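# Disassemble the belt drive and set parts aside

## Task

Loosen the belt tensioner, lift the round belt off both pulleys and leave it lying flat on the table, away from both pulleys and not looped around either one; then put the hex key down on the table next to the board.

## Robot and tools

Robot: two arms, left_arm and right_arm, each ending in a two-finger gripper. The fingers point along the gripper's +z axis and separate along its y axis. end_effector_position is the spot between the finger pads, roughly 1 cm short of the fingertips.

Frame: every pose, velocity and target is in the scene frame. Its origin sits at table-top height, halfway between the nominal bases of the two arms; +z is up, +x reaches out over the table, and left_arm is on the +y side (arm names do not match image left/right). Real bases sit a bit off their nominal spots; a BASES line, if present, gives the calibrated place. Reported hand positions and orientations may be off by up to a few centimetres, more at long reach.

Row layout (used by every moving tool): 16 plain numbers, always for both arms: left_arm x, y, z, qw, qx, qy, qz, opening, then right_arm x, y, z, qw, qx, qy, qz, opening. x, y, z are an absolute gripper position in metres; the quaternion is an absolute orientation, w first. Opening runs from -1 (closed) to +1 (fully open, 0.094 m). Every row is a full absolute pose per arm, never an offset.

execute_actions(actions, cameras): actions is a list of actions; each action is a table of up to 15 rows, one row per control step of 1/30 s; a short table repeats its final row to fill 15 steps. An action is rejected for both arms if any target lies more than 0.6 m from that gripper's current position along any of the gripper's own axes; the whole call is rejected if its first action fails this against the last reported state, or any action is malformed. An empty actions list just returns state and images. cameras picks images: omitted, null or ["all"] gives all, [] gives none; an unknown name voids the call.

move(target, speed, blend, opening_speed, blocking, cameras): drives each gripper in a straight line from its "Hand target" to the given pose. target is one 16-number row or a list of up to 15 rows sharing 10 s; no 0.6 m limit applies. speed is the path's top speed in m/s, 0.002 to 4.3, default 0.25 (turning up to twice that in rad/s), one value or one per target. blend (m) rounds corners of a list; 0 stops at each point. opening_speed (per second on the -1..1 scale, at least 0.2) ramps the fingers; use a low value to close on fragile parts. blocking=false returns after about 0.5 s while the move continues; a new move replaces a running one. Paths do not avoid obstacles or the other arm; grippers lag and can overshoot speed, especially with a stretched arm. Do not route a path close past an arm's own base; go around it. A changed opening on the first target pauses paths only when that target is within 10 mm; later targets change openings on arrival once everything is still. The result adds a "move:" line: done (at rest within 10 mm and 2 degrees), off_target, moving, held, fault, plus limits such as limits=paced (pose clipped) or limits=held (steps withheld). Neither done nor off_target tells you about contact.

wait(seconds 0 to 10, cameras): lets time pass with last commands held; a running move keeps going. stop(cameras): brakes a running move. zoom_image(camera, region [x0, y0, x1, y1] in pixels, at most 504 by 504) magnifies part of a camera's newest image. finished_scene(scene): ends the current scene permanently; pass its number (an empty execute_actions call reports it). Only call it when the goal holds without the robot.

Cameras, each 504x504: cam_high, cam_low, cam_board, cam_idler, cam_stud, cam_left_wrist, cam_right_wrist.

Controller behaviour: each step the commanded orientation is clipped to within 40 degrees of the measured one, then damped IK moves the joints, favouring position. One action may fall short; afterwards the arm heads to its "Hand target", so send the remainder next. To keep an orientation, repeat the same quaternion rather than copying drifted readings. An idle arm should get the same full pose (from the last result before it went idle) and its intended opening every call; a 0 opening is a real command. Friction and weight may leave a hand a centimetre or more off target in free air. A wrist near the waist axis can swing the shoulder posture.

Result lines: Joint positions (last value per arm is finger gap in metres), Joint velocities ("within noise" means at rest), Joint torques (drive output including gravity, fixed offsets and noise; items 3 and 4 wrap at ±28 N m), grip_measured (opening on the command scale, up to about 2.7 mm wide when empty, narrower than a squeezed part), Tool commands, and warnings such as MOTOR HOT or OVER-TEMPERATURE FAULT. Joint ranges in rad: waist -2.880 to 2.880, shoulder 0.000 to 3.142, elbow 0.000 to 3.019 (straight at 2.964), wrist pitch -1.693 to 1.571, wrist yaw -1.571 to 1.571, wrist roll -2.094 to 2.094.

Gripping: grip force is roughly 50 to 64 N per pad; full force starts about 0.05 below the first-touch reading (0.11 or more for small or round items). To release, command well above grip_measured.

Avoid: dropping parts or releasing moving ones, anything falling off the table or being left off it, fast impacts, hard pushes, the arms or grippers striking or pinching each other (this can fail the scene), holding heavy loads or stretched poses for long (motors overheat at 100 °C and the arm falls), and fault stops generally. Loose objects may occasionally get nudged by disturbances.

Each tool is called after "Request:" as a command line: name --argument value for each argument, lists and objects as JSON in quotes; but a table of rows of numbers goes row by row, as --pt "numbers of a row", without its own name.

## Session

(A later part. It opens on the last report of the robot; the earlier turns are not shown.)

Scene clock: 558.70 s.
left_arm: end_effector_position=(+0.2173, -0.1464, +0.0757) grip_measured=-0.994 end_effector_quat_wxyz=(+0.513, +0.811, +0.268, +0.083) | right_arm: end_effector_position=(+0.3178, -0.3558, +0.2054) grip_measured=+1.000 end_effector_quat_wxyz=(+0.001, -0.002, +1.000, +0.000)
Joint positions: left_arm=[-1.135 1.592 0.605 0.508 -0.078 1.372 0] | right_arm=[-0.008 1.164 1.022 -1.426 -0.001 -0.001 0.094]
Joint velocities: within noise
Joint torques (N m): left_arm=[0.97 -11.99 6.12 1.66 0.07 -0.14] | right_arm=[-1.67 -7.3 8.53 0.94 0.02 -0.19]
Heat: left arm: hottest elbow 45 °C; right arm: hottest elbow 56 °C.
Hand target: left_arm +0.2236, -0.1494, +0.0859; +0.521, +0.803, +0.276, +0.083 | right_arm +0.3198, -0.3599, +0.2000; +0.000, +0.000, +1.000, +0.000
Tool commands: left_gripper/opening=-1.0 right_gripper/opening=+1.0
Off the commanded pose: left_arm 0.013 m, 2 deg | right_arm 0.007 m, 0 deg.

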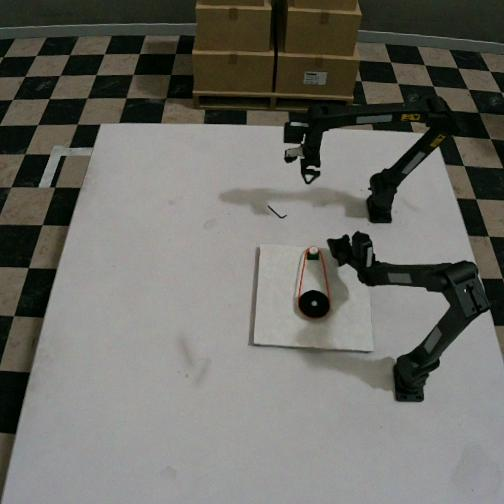

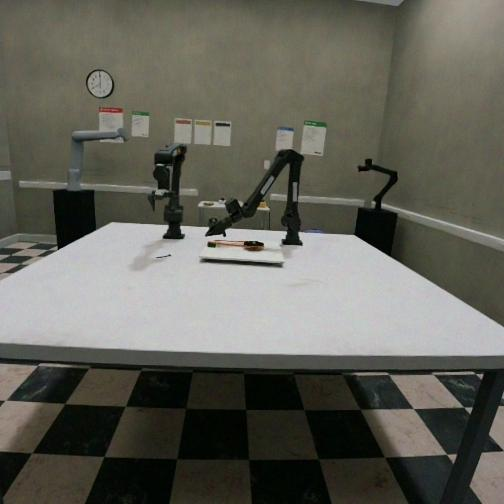

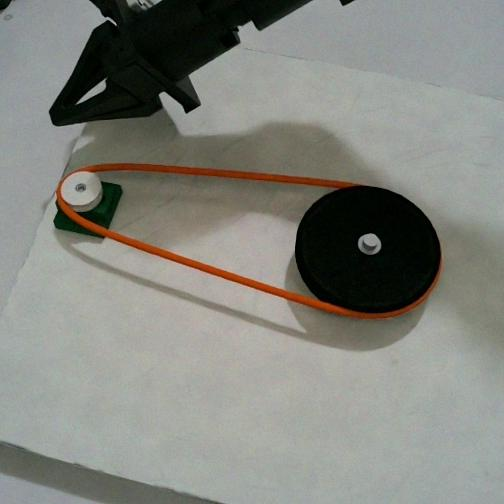

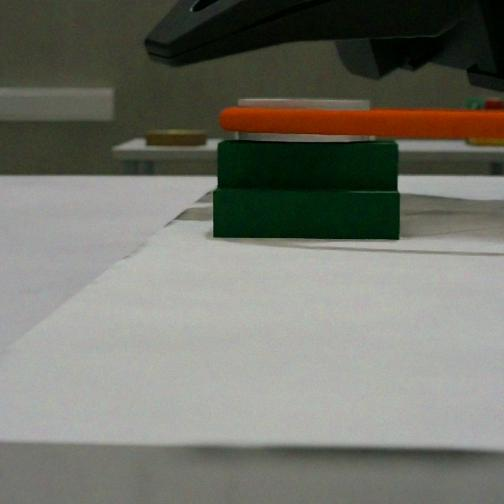

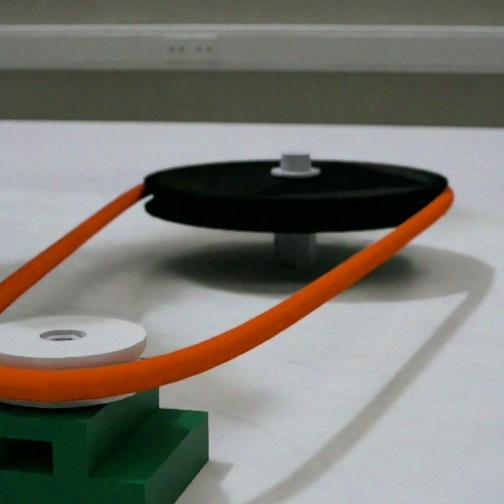

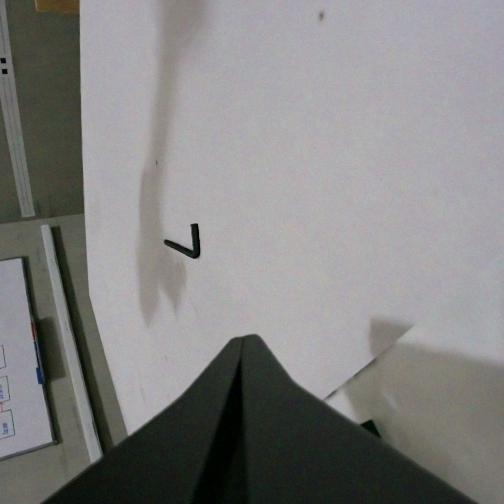

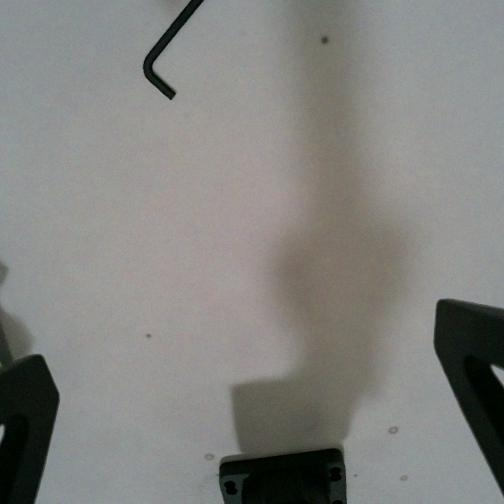

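Request:
move --pt "0.20 -0.11 0.12 0.5213 0.8032 0.2759 0.0829 -1.0 0.30 -0.33 0.20 0 0 1 0 1" --pt "0.20 0.15 0.22 0.5 0.5 0.5 0.5 -1.0 0.27 -0.20 0.15 0 0 1 0 1" --pt "0.20 0.25 0.25 0 0 1 0 0.0 0.265 -0.13 0.10 0 0 1 0 1" --speed 0.25 --blend 0.03 --cameras '["cam_right_wrist", "cam_high", "cam_left_wrist"]'

Request:
zoom_image --camera "cam_right_wrist" --region '[180, 180, 320, 320]'

Scene clock: 581.60 s.
left_arm: end_effector_position=(+0.1999, +0.2460, +0.2519) grip_measured=-0.002 end_effector_quat_wxyz=(+0.680, +0.036, +0.706, +0.193) | right_arm: end_effector_position=(+0.2670, -0.1339, +0.1065) grip_measured=+1.000 end_effector_quat_wxyz=(+0.002, +0.002, +1.000, +0.003)
Joint positions: left_arm=[-1.304 0.348 0.101 0.547 -1.572 0.627 0.047] | right_arm=[0.693 1.328 0.889 -1.126 -0.001 0.708 0.094]
Joint velocities: within noise
Joint torques (N m): left_arm=[0.97 2.02 6.86 1.7 0.21 -0.12] | right_arm=[0.26 -8.64 7.88 0.94 0.09 -0.03]
Heat: left arm: hottest elbow 46 °C; right arm: hottest elbow 54 °C.
Hand target: left_arm +0.2002, +0.2499, +0.2501; +0.682, +0.022, +0.707, +0.187 | right_arm +0.2649, -0.1301, +0.1001; +0.000, +0.000, +1.000, +0.000
Off the commanded pose: left_arm 0.004 m, 90 deg; orientation clipped | right_arm 0.008 m, 0 deg.
joint sent to its limit (left arm) — joint 5 (wrist yaw), lower limit. The joint targets are off in orientation, not in position.
move: off_target (left_arm); blend cut to 0.0286 m at target 1; target 3's new opening was sent with left_arm's hand 0.004 m and 90 deg from that target; limits=paced
Images, in order (width x height): cam_high 504x504, cam_left_wrist 504x504, cam_right_wrist 504x504.

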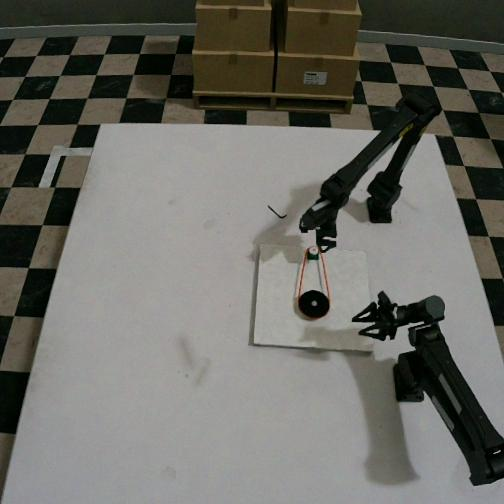

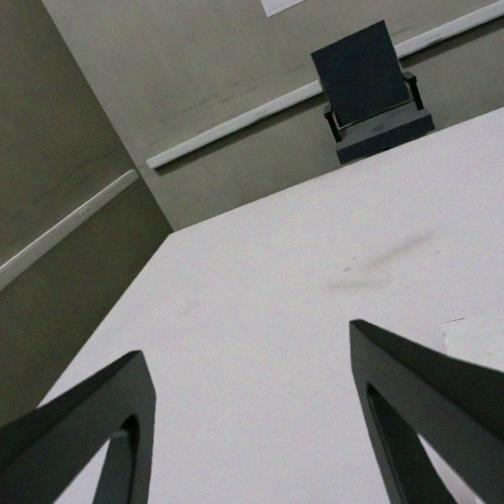

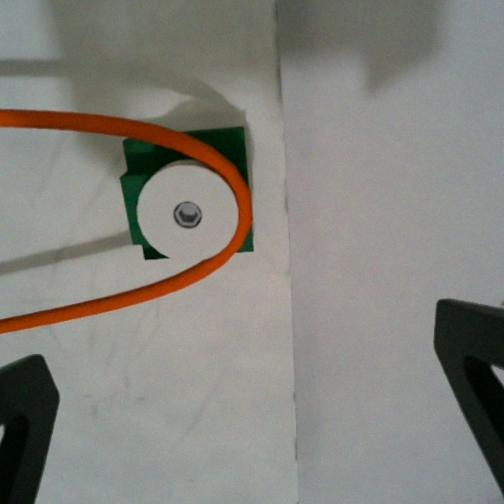

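Scaled by 3.600.

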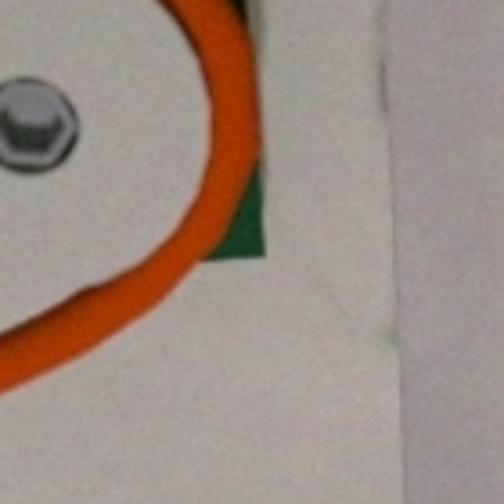

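Request:
zoom_image --camera "cam_right_wrist" --region '[163, 190, 213, 240]'

Request:
zoom_image --camera "cam_right_wrist" --region '[0, 60, 320, 380]'

Scaled by 10.080.

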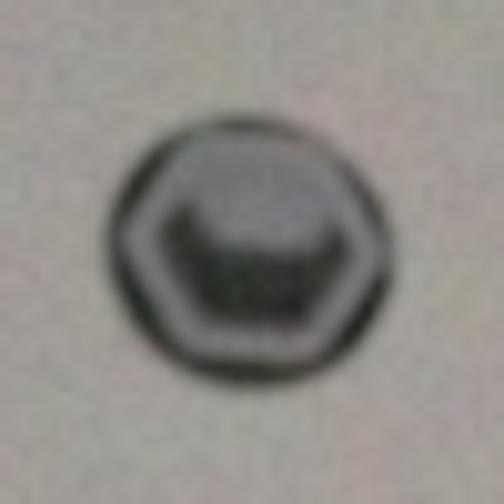

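Scaled by 1.575.

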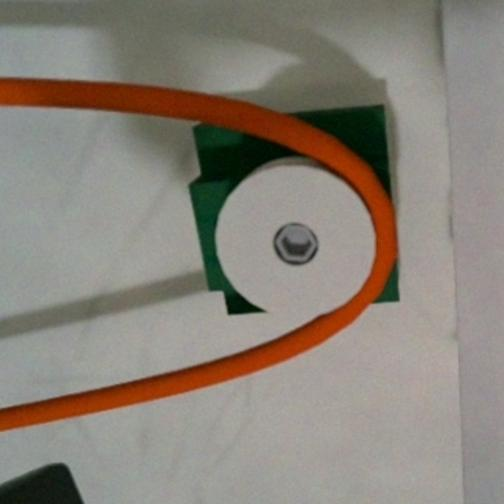

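Request:
move --pt "0.20 0.25 0.25 0 0 1 0 0.0 0.30 -0.20 0.18 0 0 1 0 0" --pt "0.20 0.25 0.25 0 0 1 0 0.0 0.41 -0.32 0.10 0.0991 -0.3696 -0.8924 0.2391 0" --speed 0.25 --blend 0.03 --cameras '["cam_right_wrist", "cam_high", "cam_left_wrist"]'

Scene clock: 617.73 s.
left_arm: end_effector_position=(+0.1999, +0.2460, +0.2519) grip_measured=-0.002 end_effector_quat_wxyz=(+0.682, +0.028, +0.707, +0.185) | right_arm: end_effector_position=(+0.3954, -0.3191, +0.0939) grip_measured=+0.003 end_effector_quat_wxyz=(-0.105, +0.359, +0.895, -0.242)
Joint positions: left_arm=[-1.304 0.348 0.101 0.547 -1.572 0.604 0.047] | right_arm=[0.205 1.762 1.267 -1.539 0.276 1.045 0.047]
Joint velocities: within noise
Joint torques (N m): left_arm=[0.91 1.9 6.9 1.57 0.22 -0.1] | right_arm=[-1.44 -14.68 10.81 -1.1 0.27 0.01]
Heat: left arm: hottest elbow 48 °C; right arm: hottest elbow 53 °C.
Hand target: left_arm +0.2001, +0.2499, +0.2501; +0.683, +0.015, +0.707, +0.180 | right_arm +0.4095, -0.3202, +0.0999; -0.099, +0.369, +0.893, -0.239
Off the commanded pose: left_arm 0.004 m, 90 deg; orientation clipped | right_arm 0.016 m, 1 deg.
joint sent to its limit (left arm) — joint 5 (wrist yaw), lower limit. The joint targets are off in orientation, not in position.
move: off_target (left_arm, right_arm); limits=paced
Images, in order (width x height): cam_high 504x504, cam_left_wrist 504x504, cam_right_wrist 504x504.

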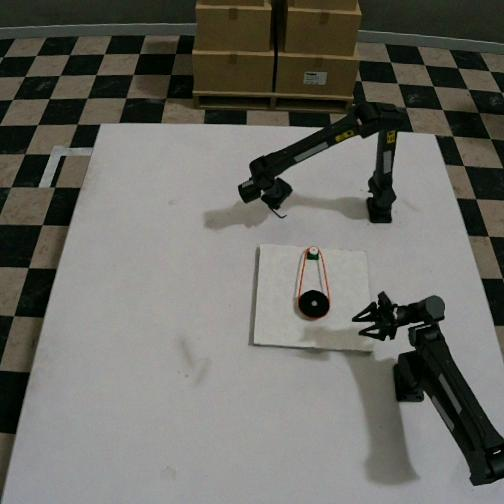

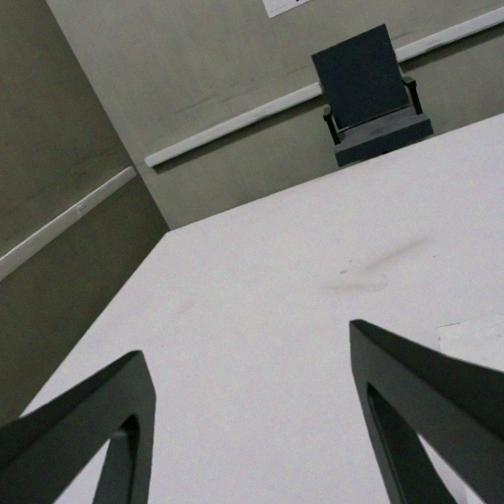

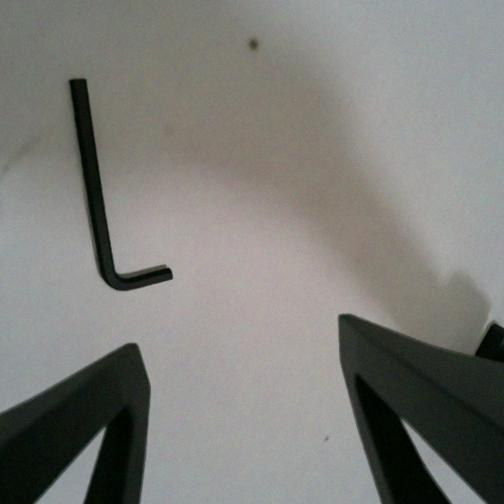

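Request:
move --pt "0.20 0.25 0.25 0.682 0.028 0.707 0.185 0.0 0.427 -0.331 0.055 0.0991 -0.3696 -0.8924 0.2391 -0.4" --speed 0.2 --cameras '["cam_right_wrist"]'

Scene clock: 632.30 s.
left_arm: end_effector_position=(+0.1996, +0.2474, +0.2538) grip_measured=-0.002 end_effector_quat_wxyz=(+0.684, +0.023, +0.707, +0.179) | right_arm: end_effector_position=(+0.4065, -0.3302, +0.0524) grip_measured=-0.397 end_effector_quat_wxyz=(-0.114, +0.365, +0.889, -0.251)
Joint positions: left_arm=[-1.304 0.332 0.101 0.547 -1.569 0.604 0.047] | right_arm=[0.177 1.855 1.268 -1.47 0.288 1.039 0.028]
Joint velocities: within noise
Joint torques (N m): left_arm=[0.73 1.96 6.76 0.95 0.42 0.1] | right_arm=[-1.55 -15.68 10.11 -0.09 0.28 -0.21]
Heat: left arm: hottest elbow 49 °C; right arm: hottest elbow 55 °C.
Hand target: left_arm +0.1999, +0.2499, +0.2501; +0.683, +0.028, +0.706, +0.186 | right_arm +0.4263, -0.3312, +0.0554; -0.099, +0.370, +0.892, -0.239
Off the commanded pose: left_arm 0.005 m, 1 deg | right_arm 0.021 m, 2 deg.
move: off_target (right_arm)
Images, in order (width x height): cam_right_wrist 504x504.

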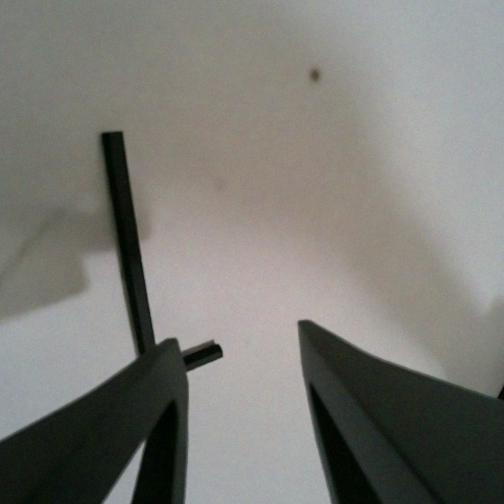

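Request:
move --pt "0.1996 0.2474 0.2538 0.684 0.023 0.707 0.179 0.0 0.440 -0.333 0.050 0.0991 -0.3696 -0.8924 0.2391 -0.4" --speed 0.15 --cameras '["cam_right_wrist"]'

Scene clock: 645.60 s.
left_arm: end_effector_position=(+0.1996, +0.2474, +0.2538) grip_measured=-0.002 end_effector_quat_wxyz=(+0.684, +0.023, +0.707, +0.179) | right_arm: end_effector_position=(+0.4195, -0.3307, +0.0497) grip_measured=-0.397 end_effector_quat_wxyz=(-0.112, +0.364, +0.890, -0.249)
Joint positions: left_arm=[-1.304 0.332 0.101 0.547 -1.569 0.604 0.047] | right_arm=[0.171 1.882 1.303 -1.47 0.292 1.031 0.028]
Joint velocities: within noise
Joint torques (N m): left_arm=[0.09 2.9 7.51 1.14 0.28 0] | right_arm=[-1.61 -16.21 10.29 -0.08 0.26 -0.15]
Heat: left arm: hottest elbow 49 °C; right arm: hottest elbow 58 °C.
Hand target: left_arm +0.1996, +0.2474, +0.2538; +0.684, +0.023, +0.707, +0.179 | right_arm +0.4392, -0.3331, +0.0503; -0.099, +0.370, +0.892, -0.239
Off the commanded pose: left_arm 0.000 m, 0 deg | right_arm 0.021 m, 2 deg.
move: off_target (right_arm)
Images, in order (width x height): cam_right_wrist 504x504.

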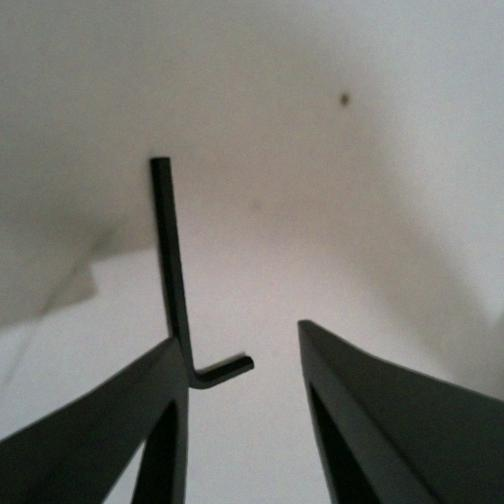

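Request:
move --pt "0.1996 0.2474 0.2538 0.684 0.023 0.707 0.179 0.0 0.4405 -0.333 0.028 0.0991 -0.3696 -0.8924 0.2391 -0.5" --speed 0.1 --cameras '["cam_right_wrist"]'

Scene clock: 649.90 s.
left_arm: end_effector_position=(+0.1996, +0.2474, +0.2538) grip_measured=-0.002 end_effector_quat_wxyz=(+0.684, +0.023, +0.707, +0.179) | right_arm: end_effector_position=(+0.4265, -0.3298, +0.0308) grip_measured=-0.497 end_effector_quat_wxyz=(-0.106, +0.365, +0.891, -0.246)
Joint positions: left_arm=[-1.304 0.332 0.101 0.547 -1.569 0.604 0.047] | right_arm=[0.17 1.916 1.303 -1.422 0.292 1.029 0.024]
Joint velocities: within noise
Joint torques (N m): left_arm=[0.15 2.9 7.51 1.14 0.27 0.01] | right_arm=[-1.67 -16.32 8.92 0.05 0.26 -0.15]
Heat: left arm: hottest elbow 49 °C; right arm: hottest elbow 58 °C.
Hand target: left_arm +0.1996, +0.2474, +0.2538; +0.684, +0.023, +0.707, +0.179 | right_arm +0.4401, -0.3332, +0.0282; -0.099, +0.370, +0.892, -0.239
Off the commanded pose: left_arm 0.000 m, 0 deg | right_arm 0.015 m, 1 deg.
move: off_target (right_arm)
Images, in order (width x height): cam_right_wrist 504x504.

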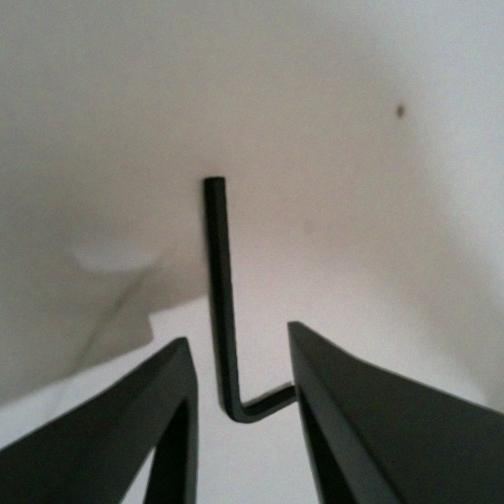

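Request:
move --pt "0.1996 0.2474 0.2538 0.684 0.023 0.707 0.179 0.0 0.4345 -0.3385 0.017 0.0991 -0.3696 -0.8924 0.2391 -0.5" --speed 0.1 --cameras '["cam_right_wrist"]'

Scene clock: 660.03 s.
left_arm: end_effector_position=(+0.1996, +0.2474, +0.2538) grip_measured=-0.002 end_effector_quat_wxyz=(+0.684, +0.023, +0.707, +0.179) | right_arm: end_effector_position=(+0.4345, -0.3327, +0.0272) grip_measured=-0.497 end_effector_quat_wxyz=(-0.093, +0.370, +0.894, -0.237)
Joint positions: left_arm=[-1.304 0.332 0.101 0.547 -1.569 0.604 0.047] | right_arm=[0.162 1.916 1.303 -1.385 0.295 1.022 0.024]
Joint velocities: within noise
Joint torques (N m): left_arm=[0.15 2.84 7.53 1.13 0.27 0.01] | right_arm=[-1.61 -16.15 6.41 0.09 0.29 -0.18]
Heat: left arm: hottest elbow 49 °C; right arm: hottest elbow 58 °C.
Hand target: left_arm +0.1996, +0.2474, +0.2538; +0.684, +0.023, +0.707, +0.179 | right_arm +0.4342, -0.3385, +0.0172; -0.099, +0.370, +0.892, -0.239
Off the commanded pose: left_arm 0.000 m, 0 deg | right_arm 0.012 m, 1 deg.
move: off_target (right_arm)
Images, in order (width x height): cam_right_wrist 504x504.

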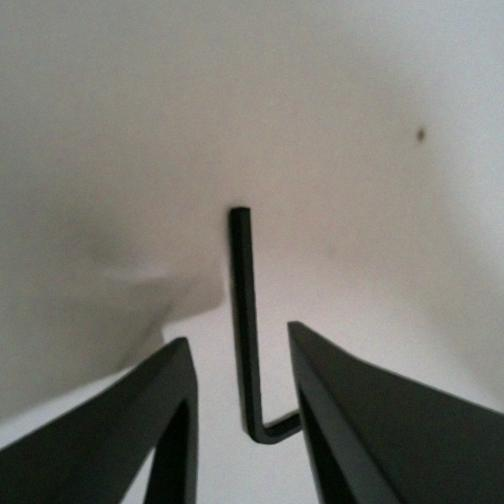

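Request:
move --pt "0.1996 0.2474 0.2538 0.684 0.023 0.707 0.179 0.0 0.4215 -0.3400 0.008 0.0991 -0.3696 -0.8924 0.2391 -0.5" --speed 0.08 --cameras '["cam_right_wrist"]'

Scene clock: 665.70 s.
left_arm: end_effector_position=(+0.1996, +0.2474, +0.2538) grip_measured=-0.002 end_effector_quat_wxyz=(+0.684, +0.023, +0.707, +0.179) | right_arm: end_effector_position=(+0.4256, -0.3345, +0.0175) grip_measured=-0.498 end_effector_quat_wxyz=(-0.095, +0.368, +0.893, -0.239)
Joint positions: left_arm=[-1.304 0.332 0.101 0.547 -1.569 0.604 0.047] | right_arm=[0.162 1.916 1.269 -1.358 0.297 1.021 0.024]
Joint velocities: within noise
Joint torques (N m): left_arm=[0.09 2.9 7.51 1.16 0.28 0] | right_arm=[-1.73 -16.91 4.93 0.4 0.19 -0.15]
Heat: left arm: hottest elbow 50 °C; right arm: hottest elbow 56 °C.
Hand target: left_arm +0.1996, +0.2474, +0.2538; +0.684, +0.023, +0.707, +0.179 | right_arm +0.4213, -0.3399, +0.0082; -0.099, +0.370, +0.892, -0.239
Off the commanded pose: left_arm 0.000 m, 0 deg | right_arm 0.012 m, 1 deg.
move: off_target (right_arm)
Images, in order (width x height): cam_right_wrist 504x504.

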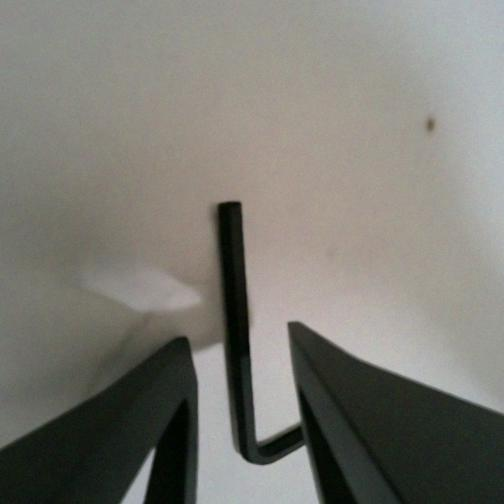

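Request:
move --pt "0.1996 0.2474 0.2538 0.684 0.023 0.707 0.179 0.0 0.4155 -0.3430 0.000 0.0991 -0.3696 -0.8924 0.2391 -0.5" --speed 0.06 --cameras '["cam_right_wrist"]'

Scene clock: 672.07 s.
left_arm: end_effector_position=(+0.1996, +0.2474, +0.2538) grip_measured=-0.002 end_effector_quat_wxyz=(+0.684, +0.023, +0.707, +0.179) | right_arm: end_effector_position=(+0.4249, -0.3348, +0.0168) grip_measured=-0.498 end_effector_quat_wxyz=(-0.085, +0.370, +0.895, -0.233)
Joint positions: left_arm=[-1.304 0.332 0.101 0.547 -1.569 0.604 0.047] | right_arm=[0.162 1.901 1.25 -1.33 0.298 1.019 0.024]
Joint velocities: within noise
Joint torques (N m): left_arm=[0.15 2.96 7.53 1.14 0.27 0] | right_arm=[-1.96 -15.38 4.46 0.27 0.21 -0.17]
Heat: left arm: hottest elbow 50 °C; right arm: hottest elbow 55 °C.
Hand target: left_arm +0.1996, +0.2474, +0.2538; +0.684, +0.023, +0.707, +0.179 | right_arm +0.4151, -0.3427, +0.0007; -0.099, +0.370, +0.892, -0.239
Off the commanded pose: left_arm 0.000 m, 0 deg | right_arm 0.021 m, 2 deg.
move: off_target (right_arm)
Images, in order (width x height): cam_right_wrist 504x504.

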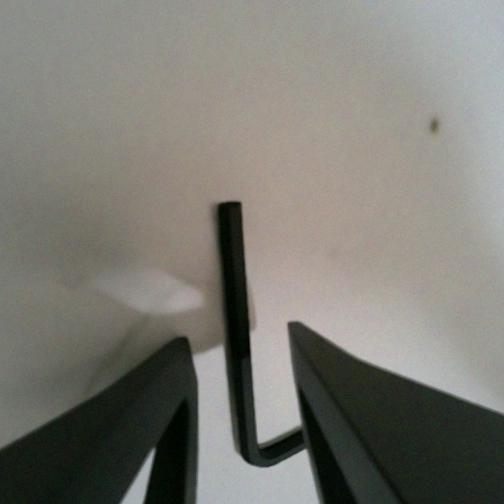

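Request:
move --pt "0.1996 0.2474 0.2538 0.684 0.023 0.707 0.179 0.0 0.4155 -0.3430 0.000 0.0991 -0.3696 -0.8924 0.2391 -0.8" --speed 0.06 --opening_speed 0.4 --cameras '["cam_right_wrist"]'

Scene clock: 676.27 s.
left_arm: end_effector_position=(+0.1996, +0.2474, +0.2538) grip_measured=-0.002 end_effector_quat_wxyz=(+0.684, +0.023, +0.707, +0.179) | right_arm: end_effector_position=(+0.4221, -0.3355, +0.0142) grip_measured=-0.796 end_effector_quat_wxyz=(-0.086, +0.369, +0.895, -0.234)
Joint positions: left_arm=[-1.304 0.332 0.101 0.547 -1.569 0.604 0.047] | right_arm=[0.161 1.901 1.24 -1.322 0.298 1.017 0.01]
Joint velocities: within noise
Joint torques (N m): left_arm=[0.09 2.96 7.53 1.16 0.27 0.01] | right_arm=[-1.96 -15.38 5.05 0.14 0.21 -0.15]
Heat: left arm: hottest elbow 50 °C; right arm: hottest elbow 54 °C.
Hand target: left_arm +0.1996, +0.2474, +0.2538; +0.684, +0.023, +0.707, +0.179 | right_arm +0.4151, -0.3428, +0.0006; -0.099, +0.370, +0.892, -0.239
Off the commanded pose: left_arm 0.000 m, 0 deg | right_arm 0.017 m, 2 deg.
move: off_target (right_arm)
Images, in order (width x height): cam_right_wrist 504x504.

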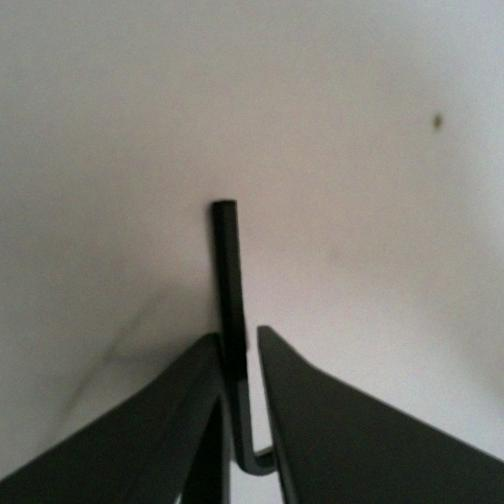

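Request:
move --pt "0.1996 0.2474 0.2538 0.684 0.023 0.707 0.179 0.0 0.4155 -0.3430 -0.004 0.0991 -0.3696 -0.8924 0.2391 -1.0" --speed 0.06 --opening_speed 0.3 --cameras '["cam_right_wrist"]'

Request:
zoom_image --camera "cam_right_wrist" --region '[190, 180, 290, 350]'

Scene clock: 698.67 s.
left_arm: end_effector_position=(+0.1996, +0.2474, +0.2538) grip_measured=-0.002 end_effector_quat_wxyz=(+0.684, +0.023, +0.707, +0.179) | right_arm: end_effector_position=(+0.4216, -0.3356, +0.0132) grip_measured=-0.927 end_effector_quat_wxyz=(-0.086, +0.369, +0.895, -0.234)
Joint positions: left_arm=[-1.304 0.332 0.101 0.547 -1.569 0.604 0.047] | right_arm=[0.161 1.901 1.237 -1.319 0.298 1.017 0.003]
Joint velocities: within noise
Joint torques (N m): left_arm=[0.15 2.9 7.51 1.14 0.27 0.01] | right_arm=[-1.9 -14.92 5.05 0.38 0.21 -0.15]
Heat: left arm: hottest elbow 51 °C; right arm: hottest elbow 51 °C.
Hand target: left_arm +0.1996, +0.2474, +0.2538; +0.684, +0.023, +0.707, +0.179 | right_arm +0.4150, -0.3428, -0.0033; -0.099, +0.370, +0.892, -0.239
Off the commanded pose: left_arm 0.000 m, 0 deg | right_arm 0.020 m, 2 deg.
move: off_target (right_arm)
Images, in order (width x height): cam_right_wrist 504x504.

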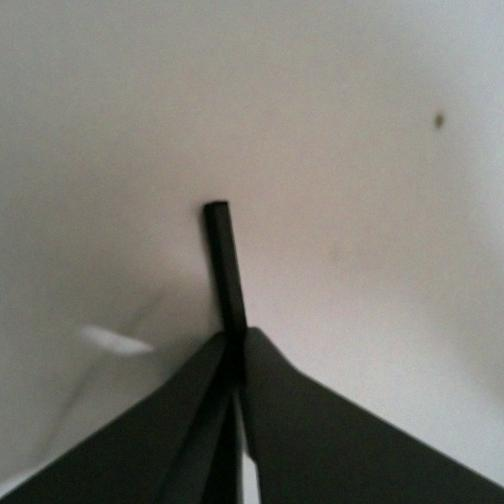

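Scaled by 2.965.

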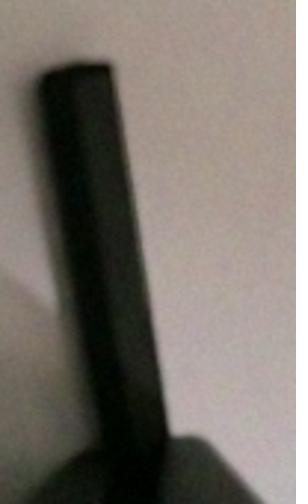

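Request:
move --pt "0.1996 0.2474 0.2538 0.684 0.023 0.707 0.179 0.0 0.4155 -0.3430 0.10 0.0991 -0.3696 -0.8924 0.2391 -1.0" --pt "0.1996 0.2474 0.2538 0.684 0.023 0.707 0.179 0.0 0.30 -0.28 0.17 0.3660 0.6214 0.5968 0.3516 -1.0" --pt "0.1996 0.2474 0.2538 0.684 0.023 0.707 0.179 0.0 0.245 -0.185 0.13 0.3660 0.6214 0.5968 0.3516 -1.0" --pt "0.1996 0.2474 0.2538 0.684 0.023 0.707 0.179 0.0 0.268 -0.166 0.11 0.3660 0.6214 0.5968 0.3516 -1.0" --speed 0.15

Scene clock: 715.23 s.
left_arm: end_effector_position=(+0.1996, +0.2474, +0.2538) grip_measured=-0.002 end_effector_quat_wxyz=(+0.684, +0.023, +0.707, +0.179) | right_arm: end_effector_position=(+0.2631, -0.1695, +0.1046) grip_measured=-0.930 end_effector_quat_wxyz=(+0.371, +0.561, +0.641, +0.370)
Joint positions: left_arm=[-1.304 0.332 0.101 0.547 -1.569 0.604 0.047] | right_arm=[1.025 0.961 0.253 -0.022 0.829 2.086 0.003]
Joint velocities: within noise
Joint torques (N m): left_arm=[0.21 2.9 7.53 1.14 0.27 0] | right_arm=[-1.49 -2.73 8.88 2.36 0.45 -0.1]
Heat: left arm: hottest elbow 51 °C; right arm: hottest elbow 51 °C.
Hand target: left_arm +0.1996, +0.2474, +0.2538; +0.684, +0.023, +0.707, +0.179 | right_arm +0.2685, -0.1666, +0.1101; +0.370, +0.569, +0.629, +0.379
Off the commanded pose: left_arm 0.000 m, 0 deg | right_arm 0.008 m, 9 deg.
joint sent to its limit (right arm) — joint 6 (wrist roll), upper limit. The joint targets are off in orientation, not in position.
move: off_target (right_arm)

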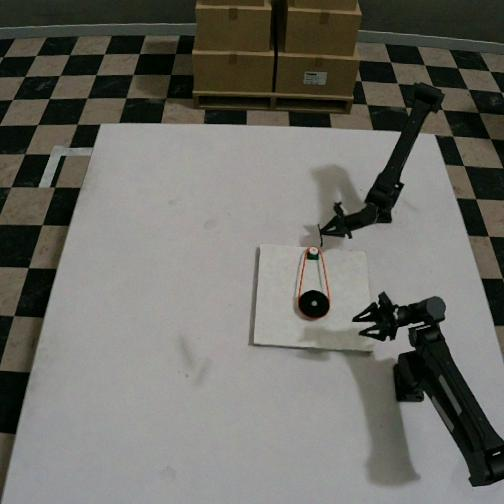

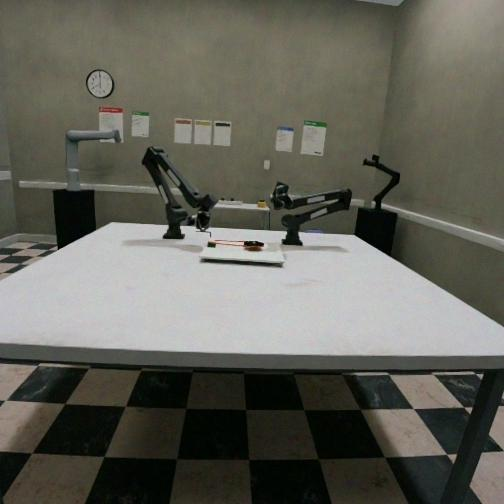

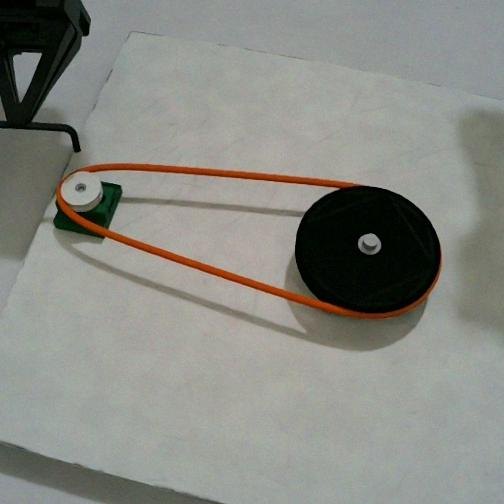

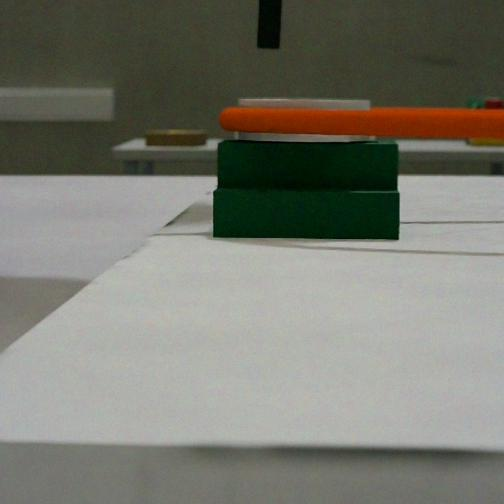

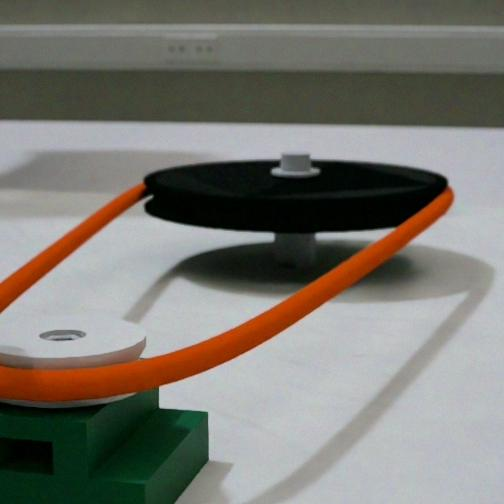

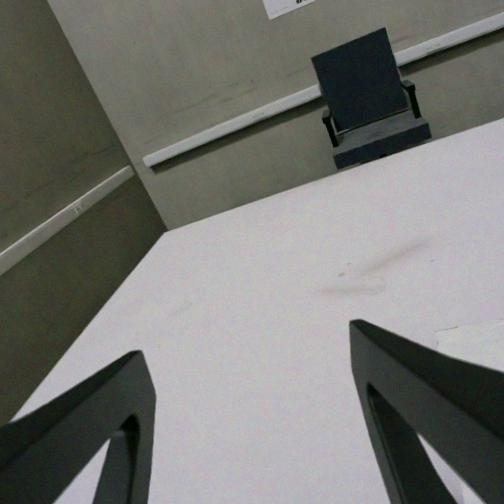

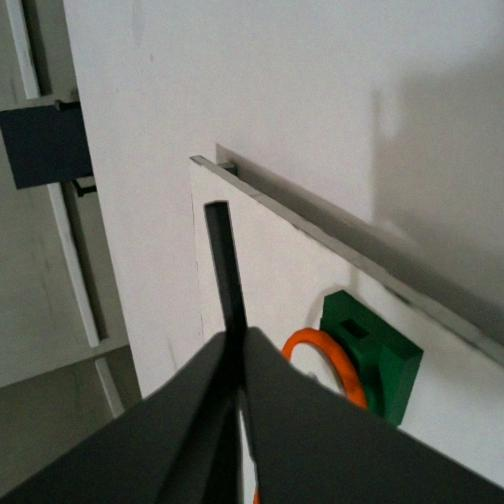

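Request:
move --pt "0.1996 0.2474 0.2538 0.684 0.023 0.707 0.179 0.0 0.27 -0.20 0.16 0.1412 0.2397 0.8276 0.4875 -1.0" --pt "0.1996 0.2474 0.2538 0.684 0.023 0.707 0.179 0.0 0.285 -0.178 0.13 0.1412 0.2397 0.8276 0.4875 -1.0" --pt "0.1996 0.2474 0.2538 0.684 0.023 0.707 0.179 0.0 0.303 -0.156 0.115 0.1412 0.2397 0.8276 0.4875 -1.0" --speed 0.15

Scene clock: 725.83 s.
left_arm: end_effector_position=(+0.1996, +0.2474, +0.2538) grip_measured=-0.002 end_effector_quat_wxyz=(+0.684, +0.023, +0.707, +0.179) | right_arm: end_effector_position=(+0.2855, -0.1668, +0.0948) grip_measured=-0.930 end_effector_quat_wxyz=(+0.126, +0.252, +0.835, +0.473)
Joint positions: left_arm=[-1.304 0.332 0.101 0.547 -1.569 0.604 0.047] | right_arm=[0.3 0.987 0.263 0.048 -0.587 1.185 0.003]
Joint velocities: within noise
Joint torques (N m): left_arm=[0.09 2.9 7.51 1.11 0.28 0] | right_arm=[0.38 -3.14 11.6 2.48 -0.16 -0.1]
Heat: left arm: hottest elbow 51 °C; right arm: hottest elbow 53 °C.
Hand target: left_arm +0.1996, +0.2474, +0.2538; +0.684, +0.023, +0.707, +0.179 | right_arm +0.3013, -0.1570, +0.1158; +0.141, +0.240, +0.828, +0.488
Off the commanded pose: left_arm 0.000 m, 0 deg | right_arm 0.029 m, 3 deg.
move: off_target (right_arm)

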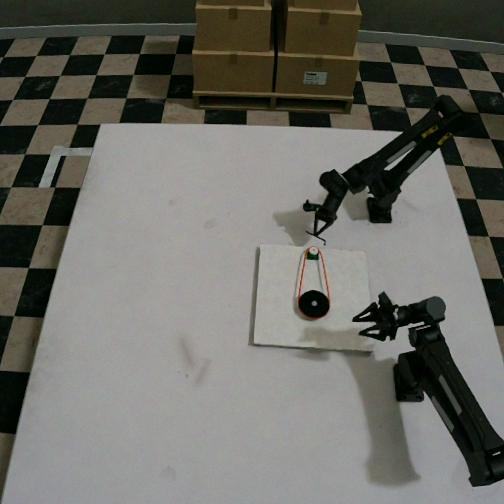

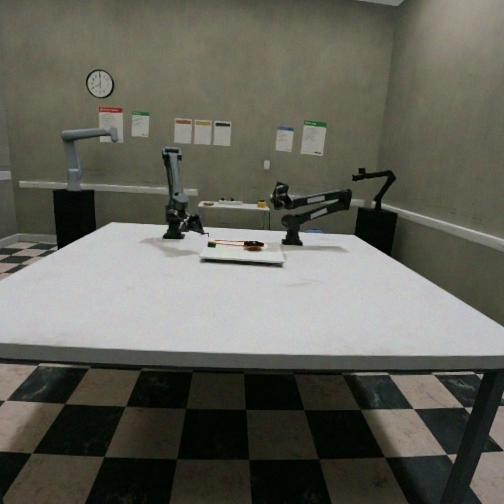

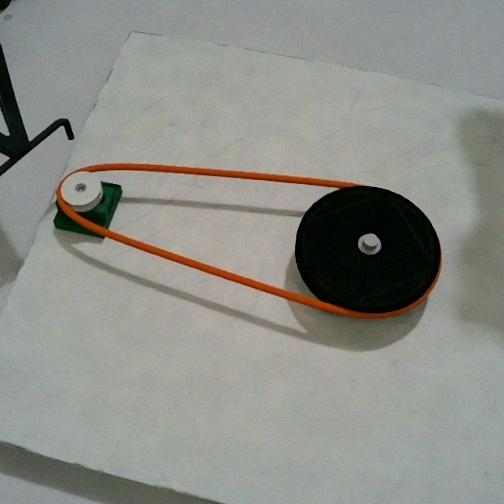

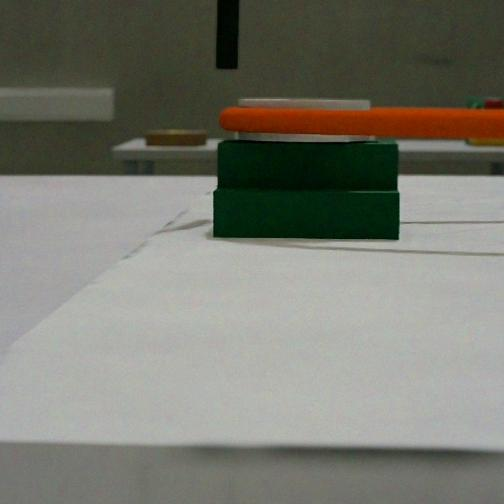

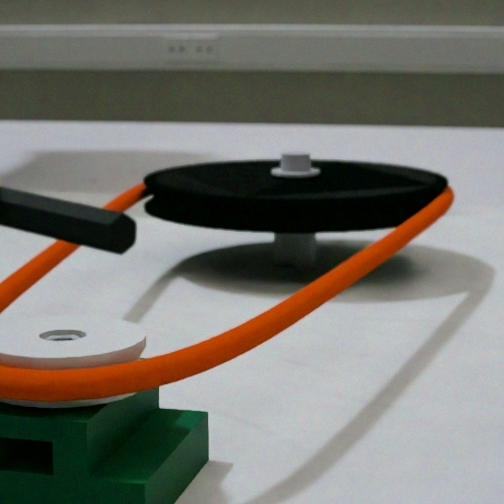

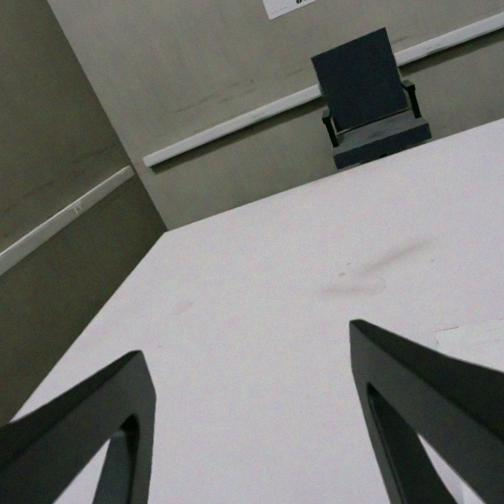

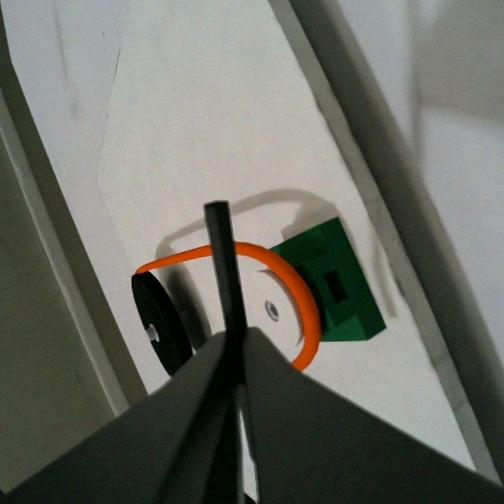

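Request:
move --pt "0.1996 0.2474 0.2538 0.684 0.023 0.707 0.179 0.0 0.322 -0.143 0.118 0.1412 0.2397 0.8276 0.4875 -1.0" --speed 0.1 --cameras '["cam_idler", "cam_stud", "cam_board", "cam_right_wrist"]'

Scene clock: 732.40 s.
left_arm: end_effector_position=(+0.1996, +0.2474, +0.2538) grip_measured=-0.002 end_effector_quat_wxyz=(+0.684, +0.023, +0.707, +0.179) | right_arm: end_effector_position=(+0.3020, -0.1555, +0.0959) grip_measured=-0.930 end_effector_quat_wxyz=(+0.125, +0.253, +0.836, +0.471)
Joint positions: left_arm=[-1.304 0.332 0.101 0.547 -1.569 0.604 0.047] | right_arm=[0.325 1.065 0.308 0.085 -0.566 1.203 0.003]
Joint velocities: within noise
Joint torques (N m): left_arm=[0.15 2.96 7.5 1.16 0.28 0] | right_arm=[0.26 -4.25 11.88 2.62 -0.14 -0.09]
Heat: left arm: hottest elbow 51 °C; right arm: hottest elbow 55 °C.
Hand target: left_arm +0.1996, +0.2474, +0.2538; +0.684, +0.023, +0.707, +0.179 | right_arm +0.3201, -0.1442, +0.1189; +0.141, +0.240, +0.828, +0.488
Off the commanded pose: left_arm 0.000 m, 0 deg | right_arm 0.032 m, 3 deg.
move: off_target (right_arm)
Images, in order (width x height): cam_board 504x504, cam_idler 504x504, cam_stud 504x504, cam_right_wrist 504x504.

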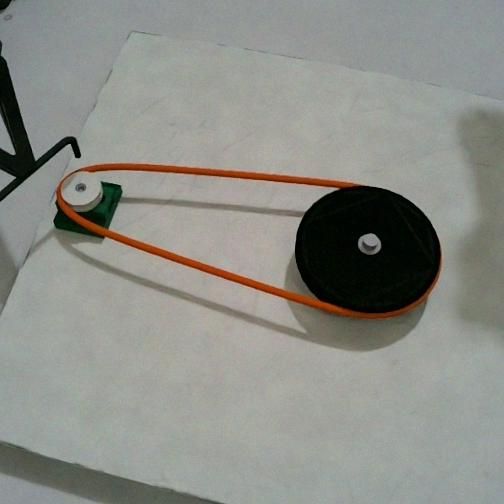

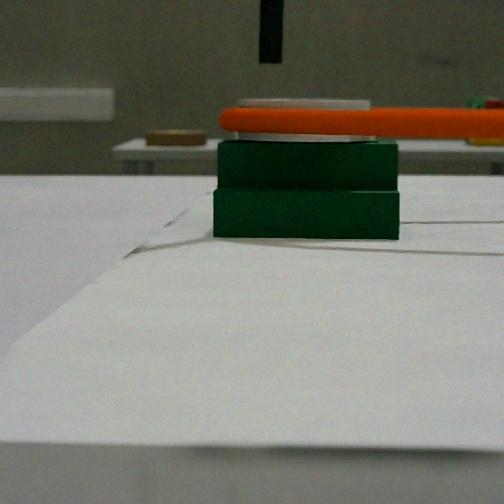

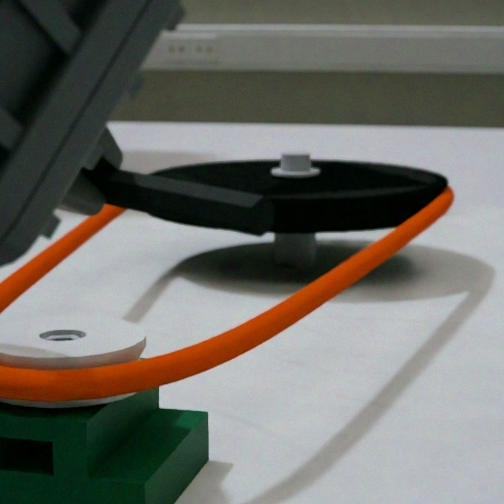

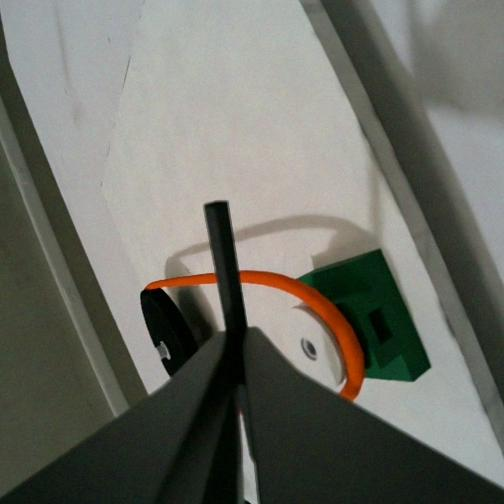

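Request:
move --pt "0.1996 0.2474 0.2538 0.684 0.023 0.707 0.179 0.0 0.336 -0.139 0.118 0.1412 0.2397 0.8276 0.4875 -1.0" --speed 0.08 --cameras '["cam_idler", "cam_stud", "cam_board", "cam_right_wrist"]'

Scene clock: 740.70 s.
left_arm: end_effector_position=(+0.1996, +0.2474, +0.2538) grip_measured=-0.002 end_effector_quat_wxyz=(+0.684, +0.023, +0.707, +0.179) | right_arm: end_effector_position=(+0.3152, -0.1507, +0.0961) grip_measured=-0.930 end_effector_quat_wxyz=(+0.124, +0.253, +0.836, +0.471)
Joint positions: left_arm=[-1.304 0.332 0.101 0.547 -1.569 0.604 0.047] | right_arm=[0.325 1.119 0.341 0.104 -0.566 1.203 0.003]
Joint velocities: within noise
Joint torques (N m): left_arm=[0.15 2.9 7.53 1.17 0.27 0] | right_arm=[0.03 -4.48 11.75 2.56 -0.25 -0.1]
Heat: left arm: hottest elbow 52 °C; right arm: hottest elbow 56 °C.
Hand target: left_arm +0.1996, +0.2474, +0.2538; +0.684, +0.023, +0.707, +0.179 | right_arm +0.3341, -0.1401, +0.1187; +0.141, +0.240, +0.828, +0.487
Off the commanded pose: left_arm 0.000 m, 0 deg | right_arm 0.032 m, 3 deg.
move: off_target (right_arm)
Images, in order (width x height): cam_board 504x504, cam_idler 504x504, cam_stud 504x504, cam_right_wrist 504x504.

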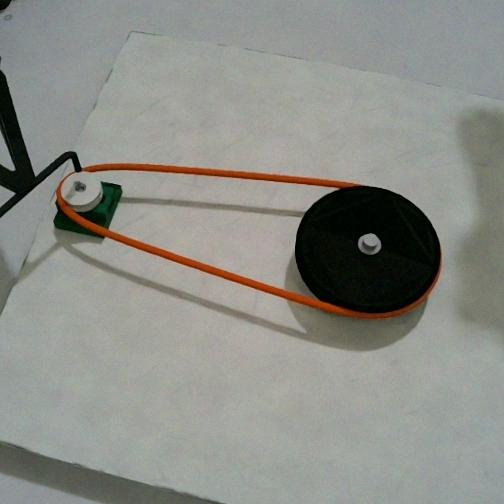

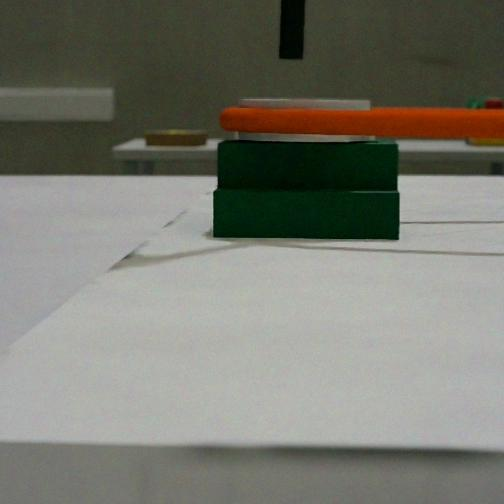

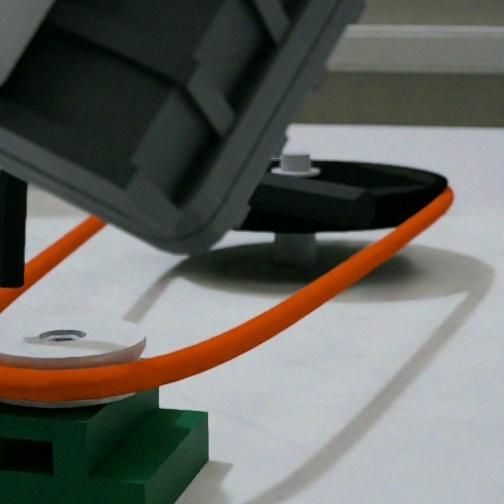

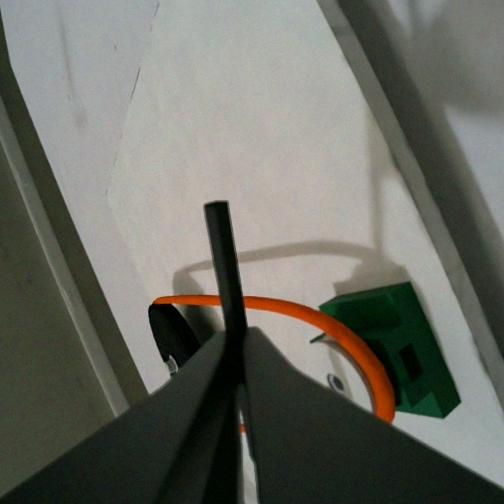

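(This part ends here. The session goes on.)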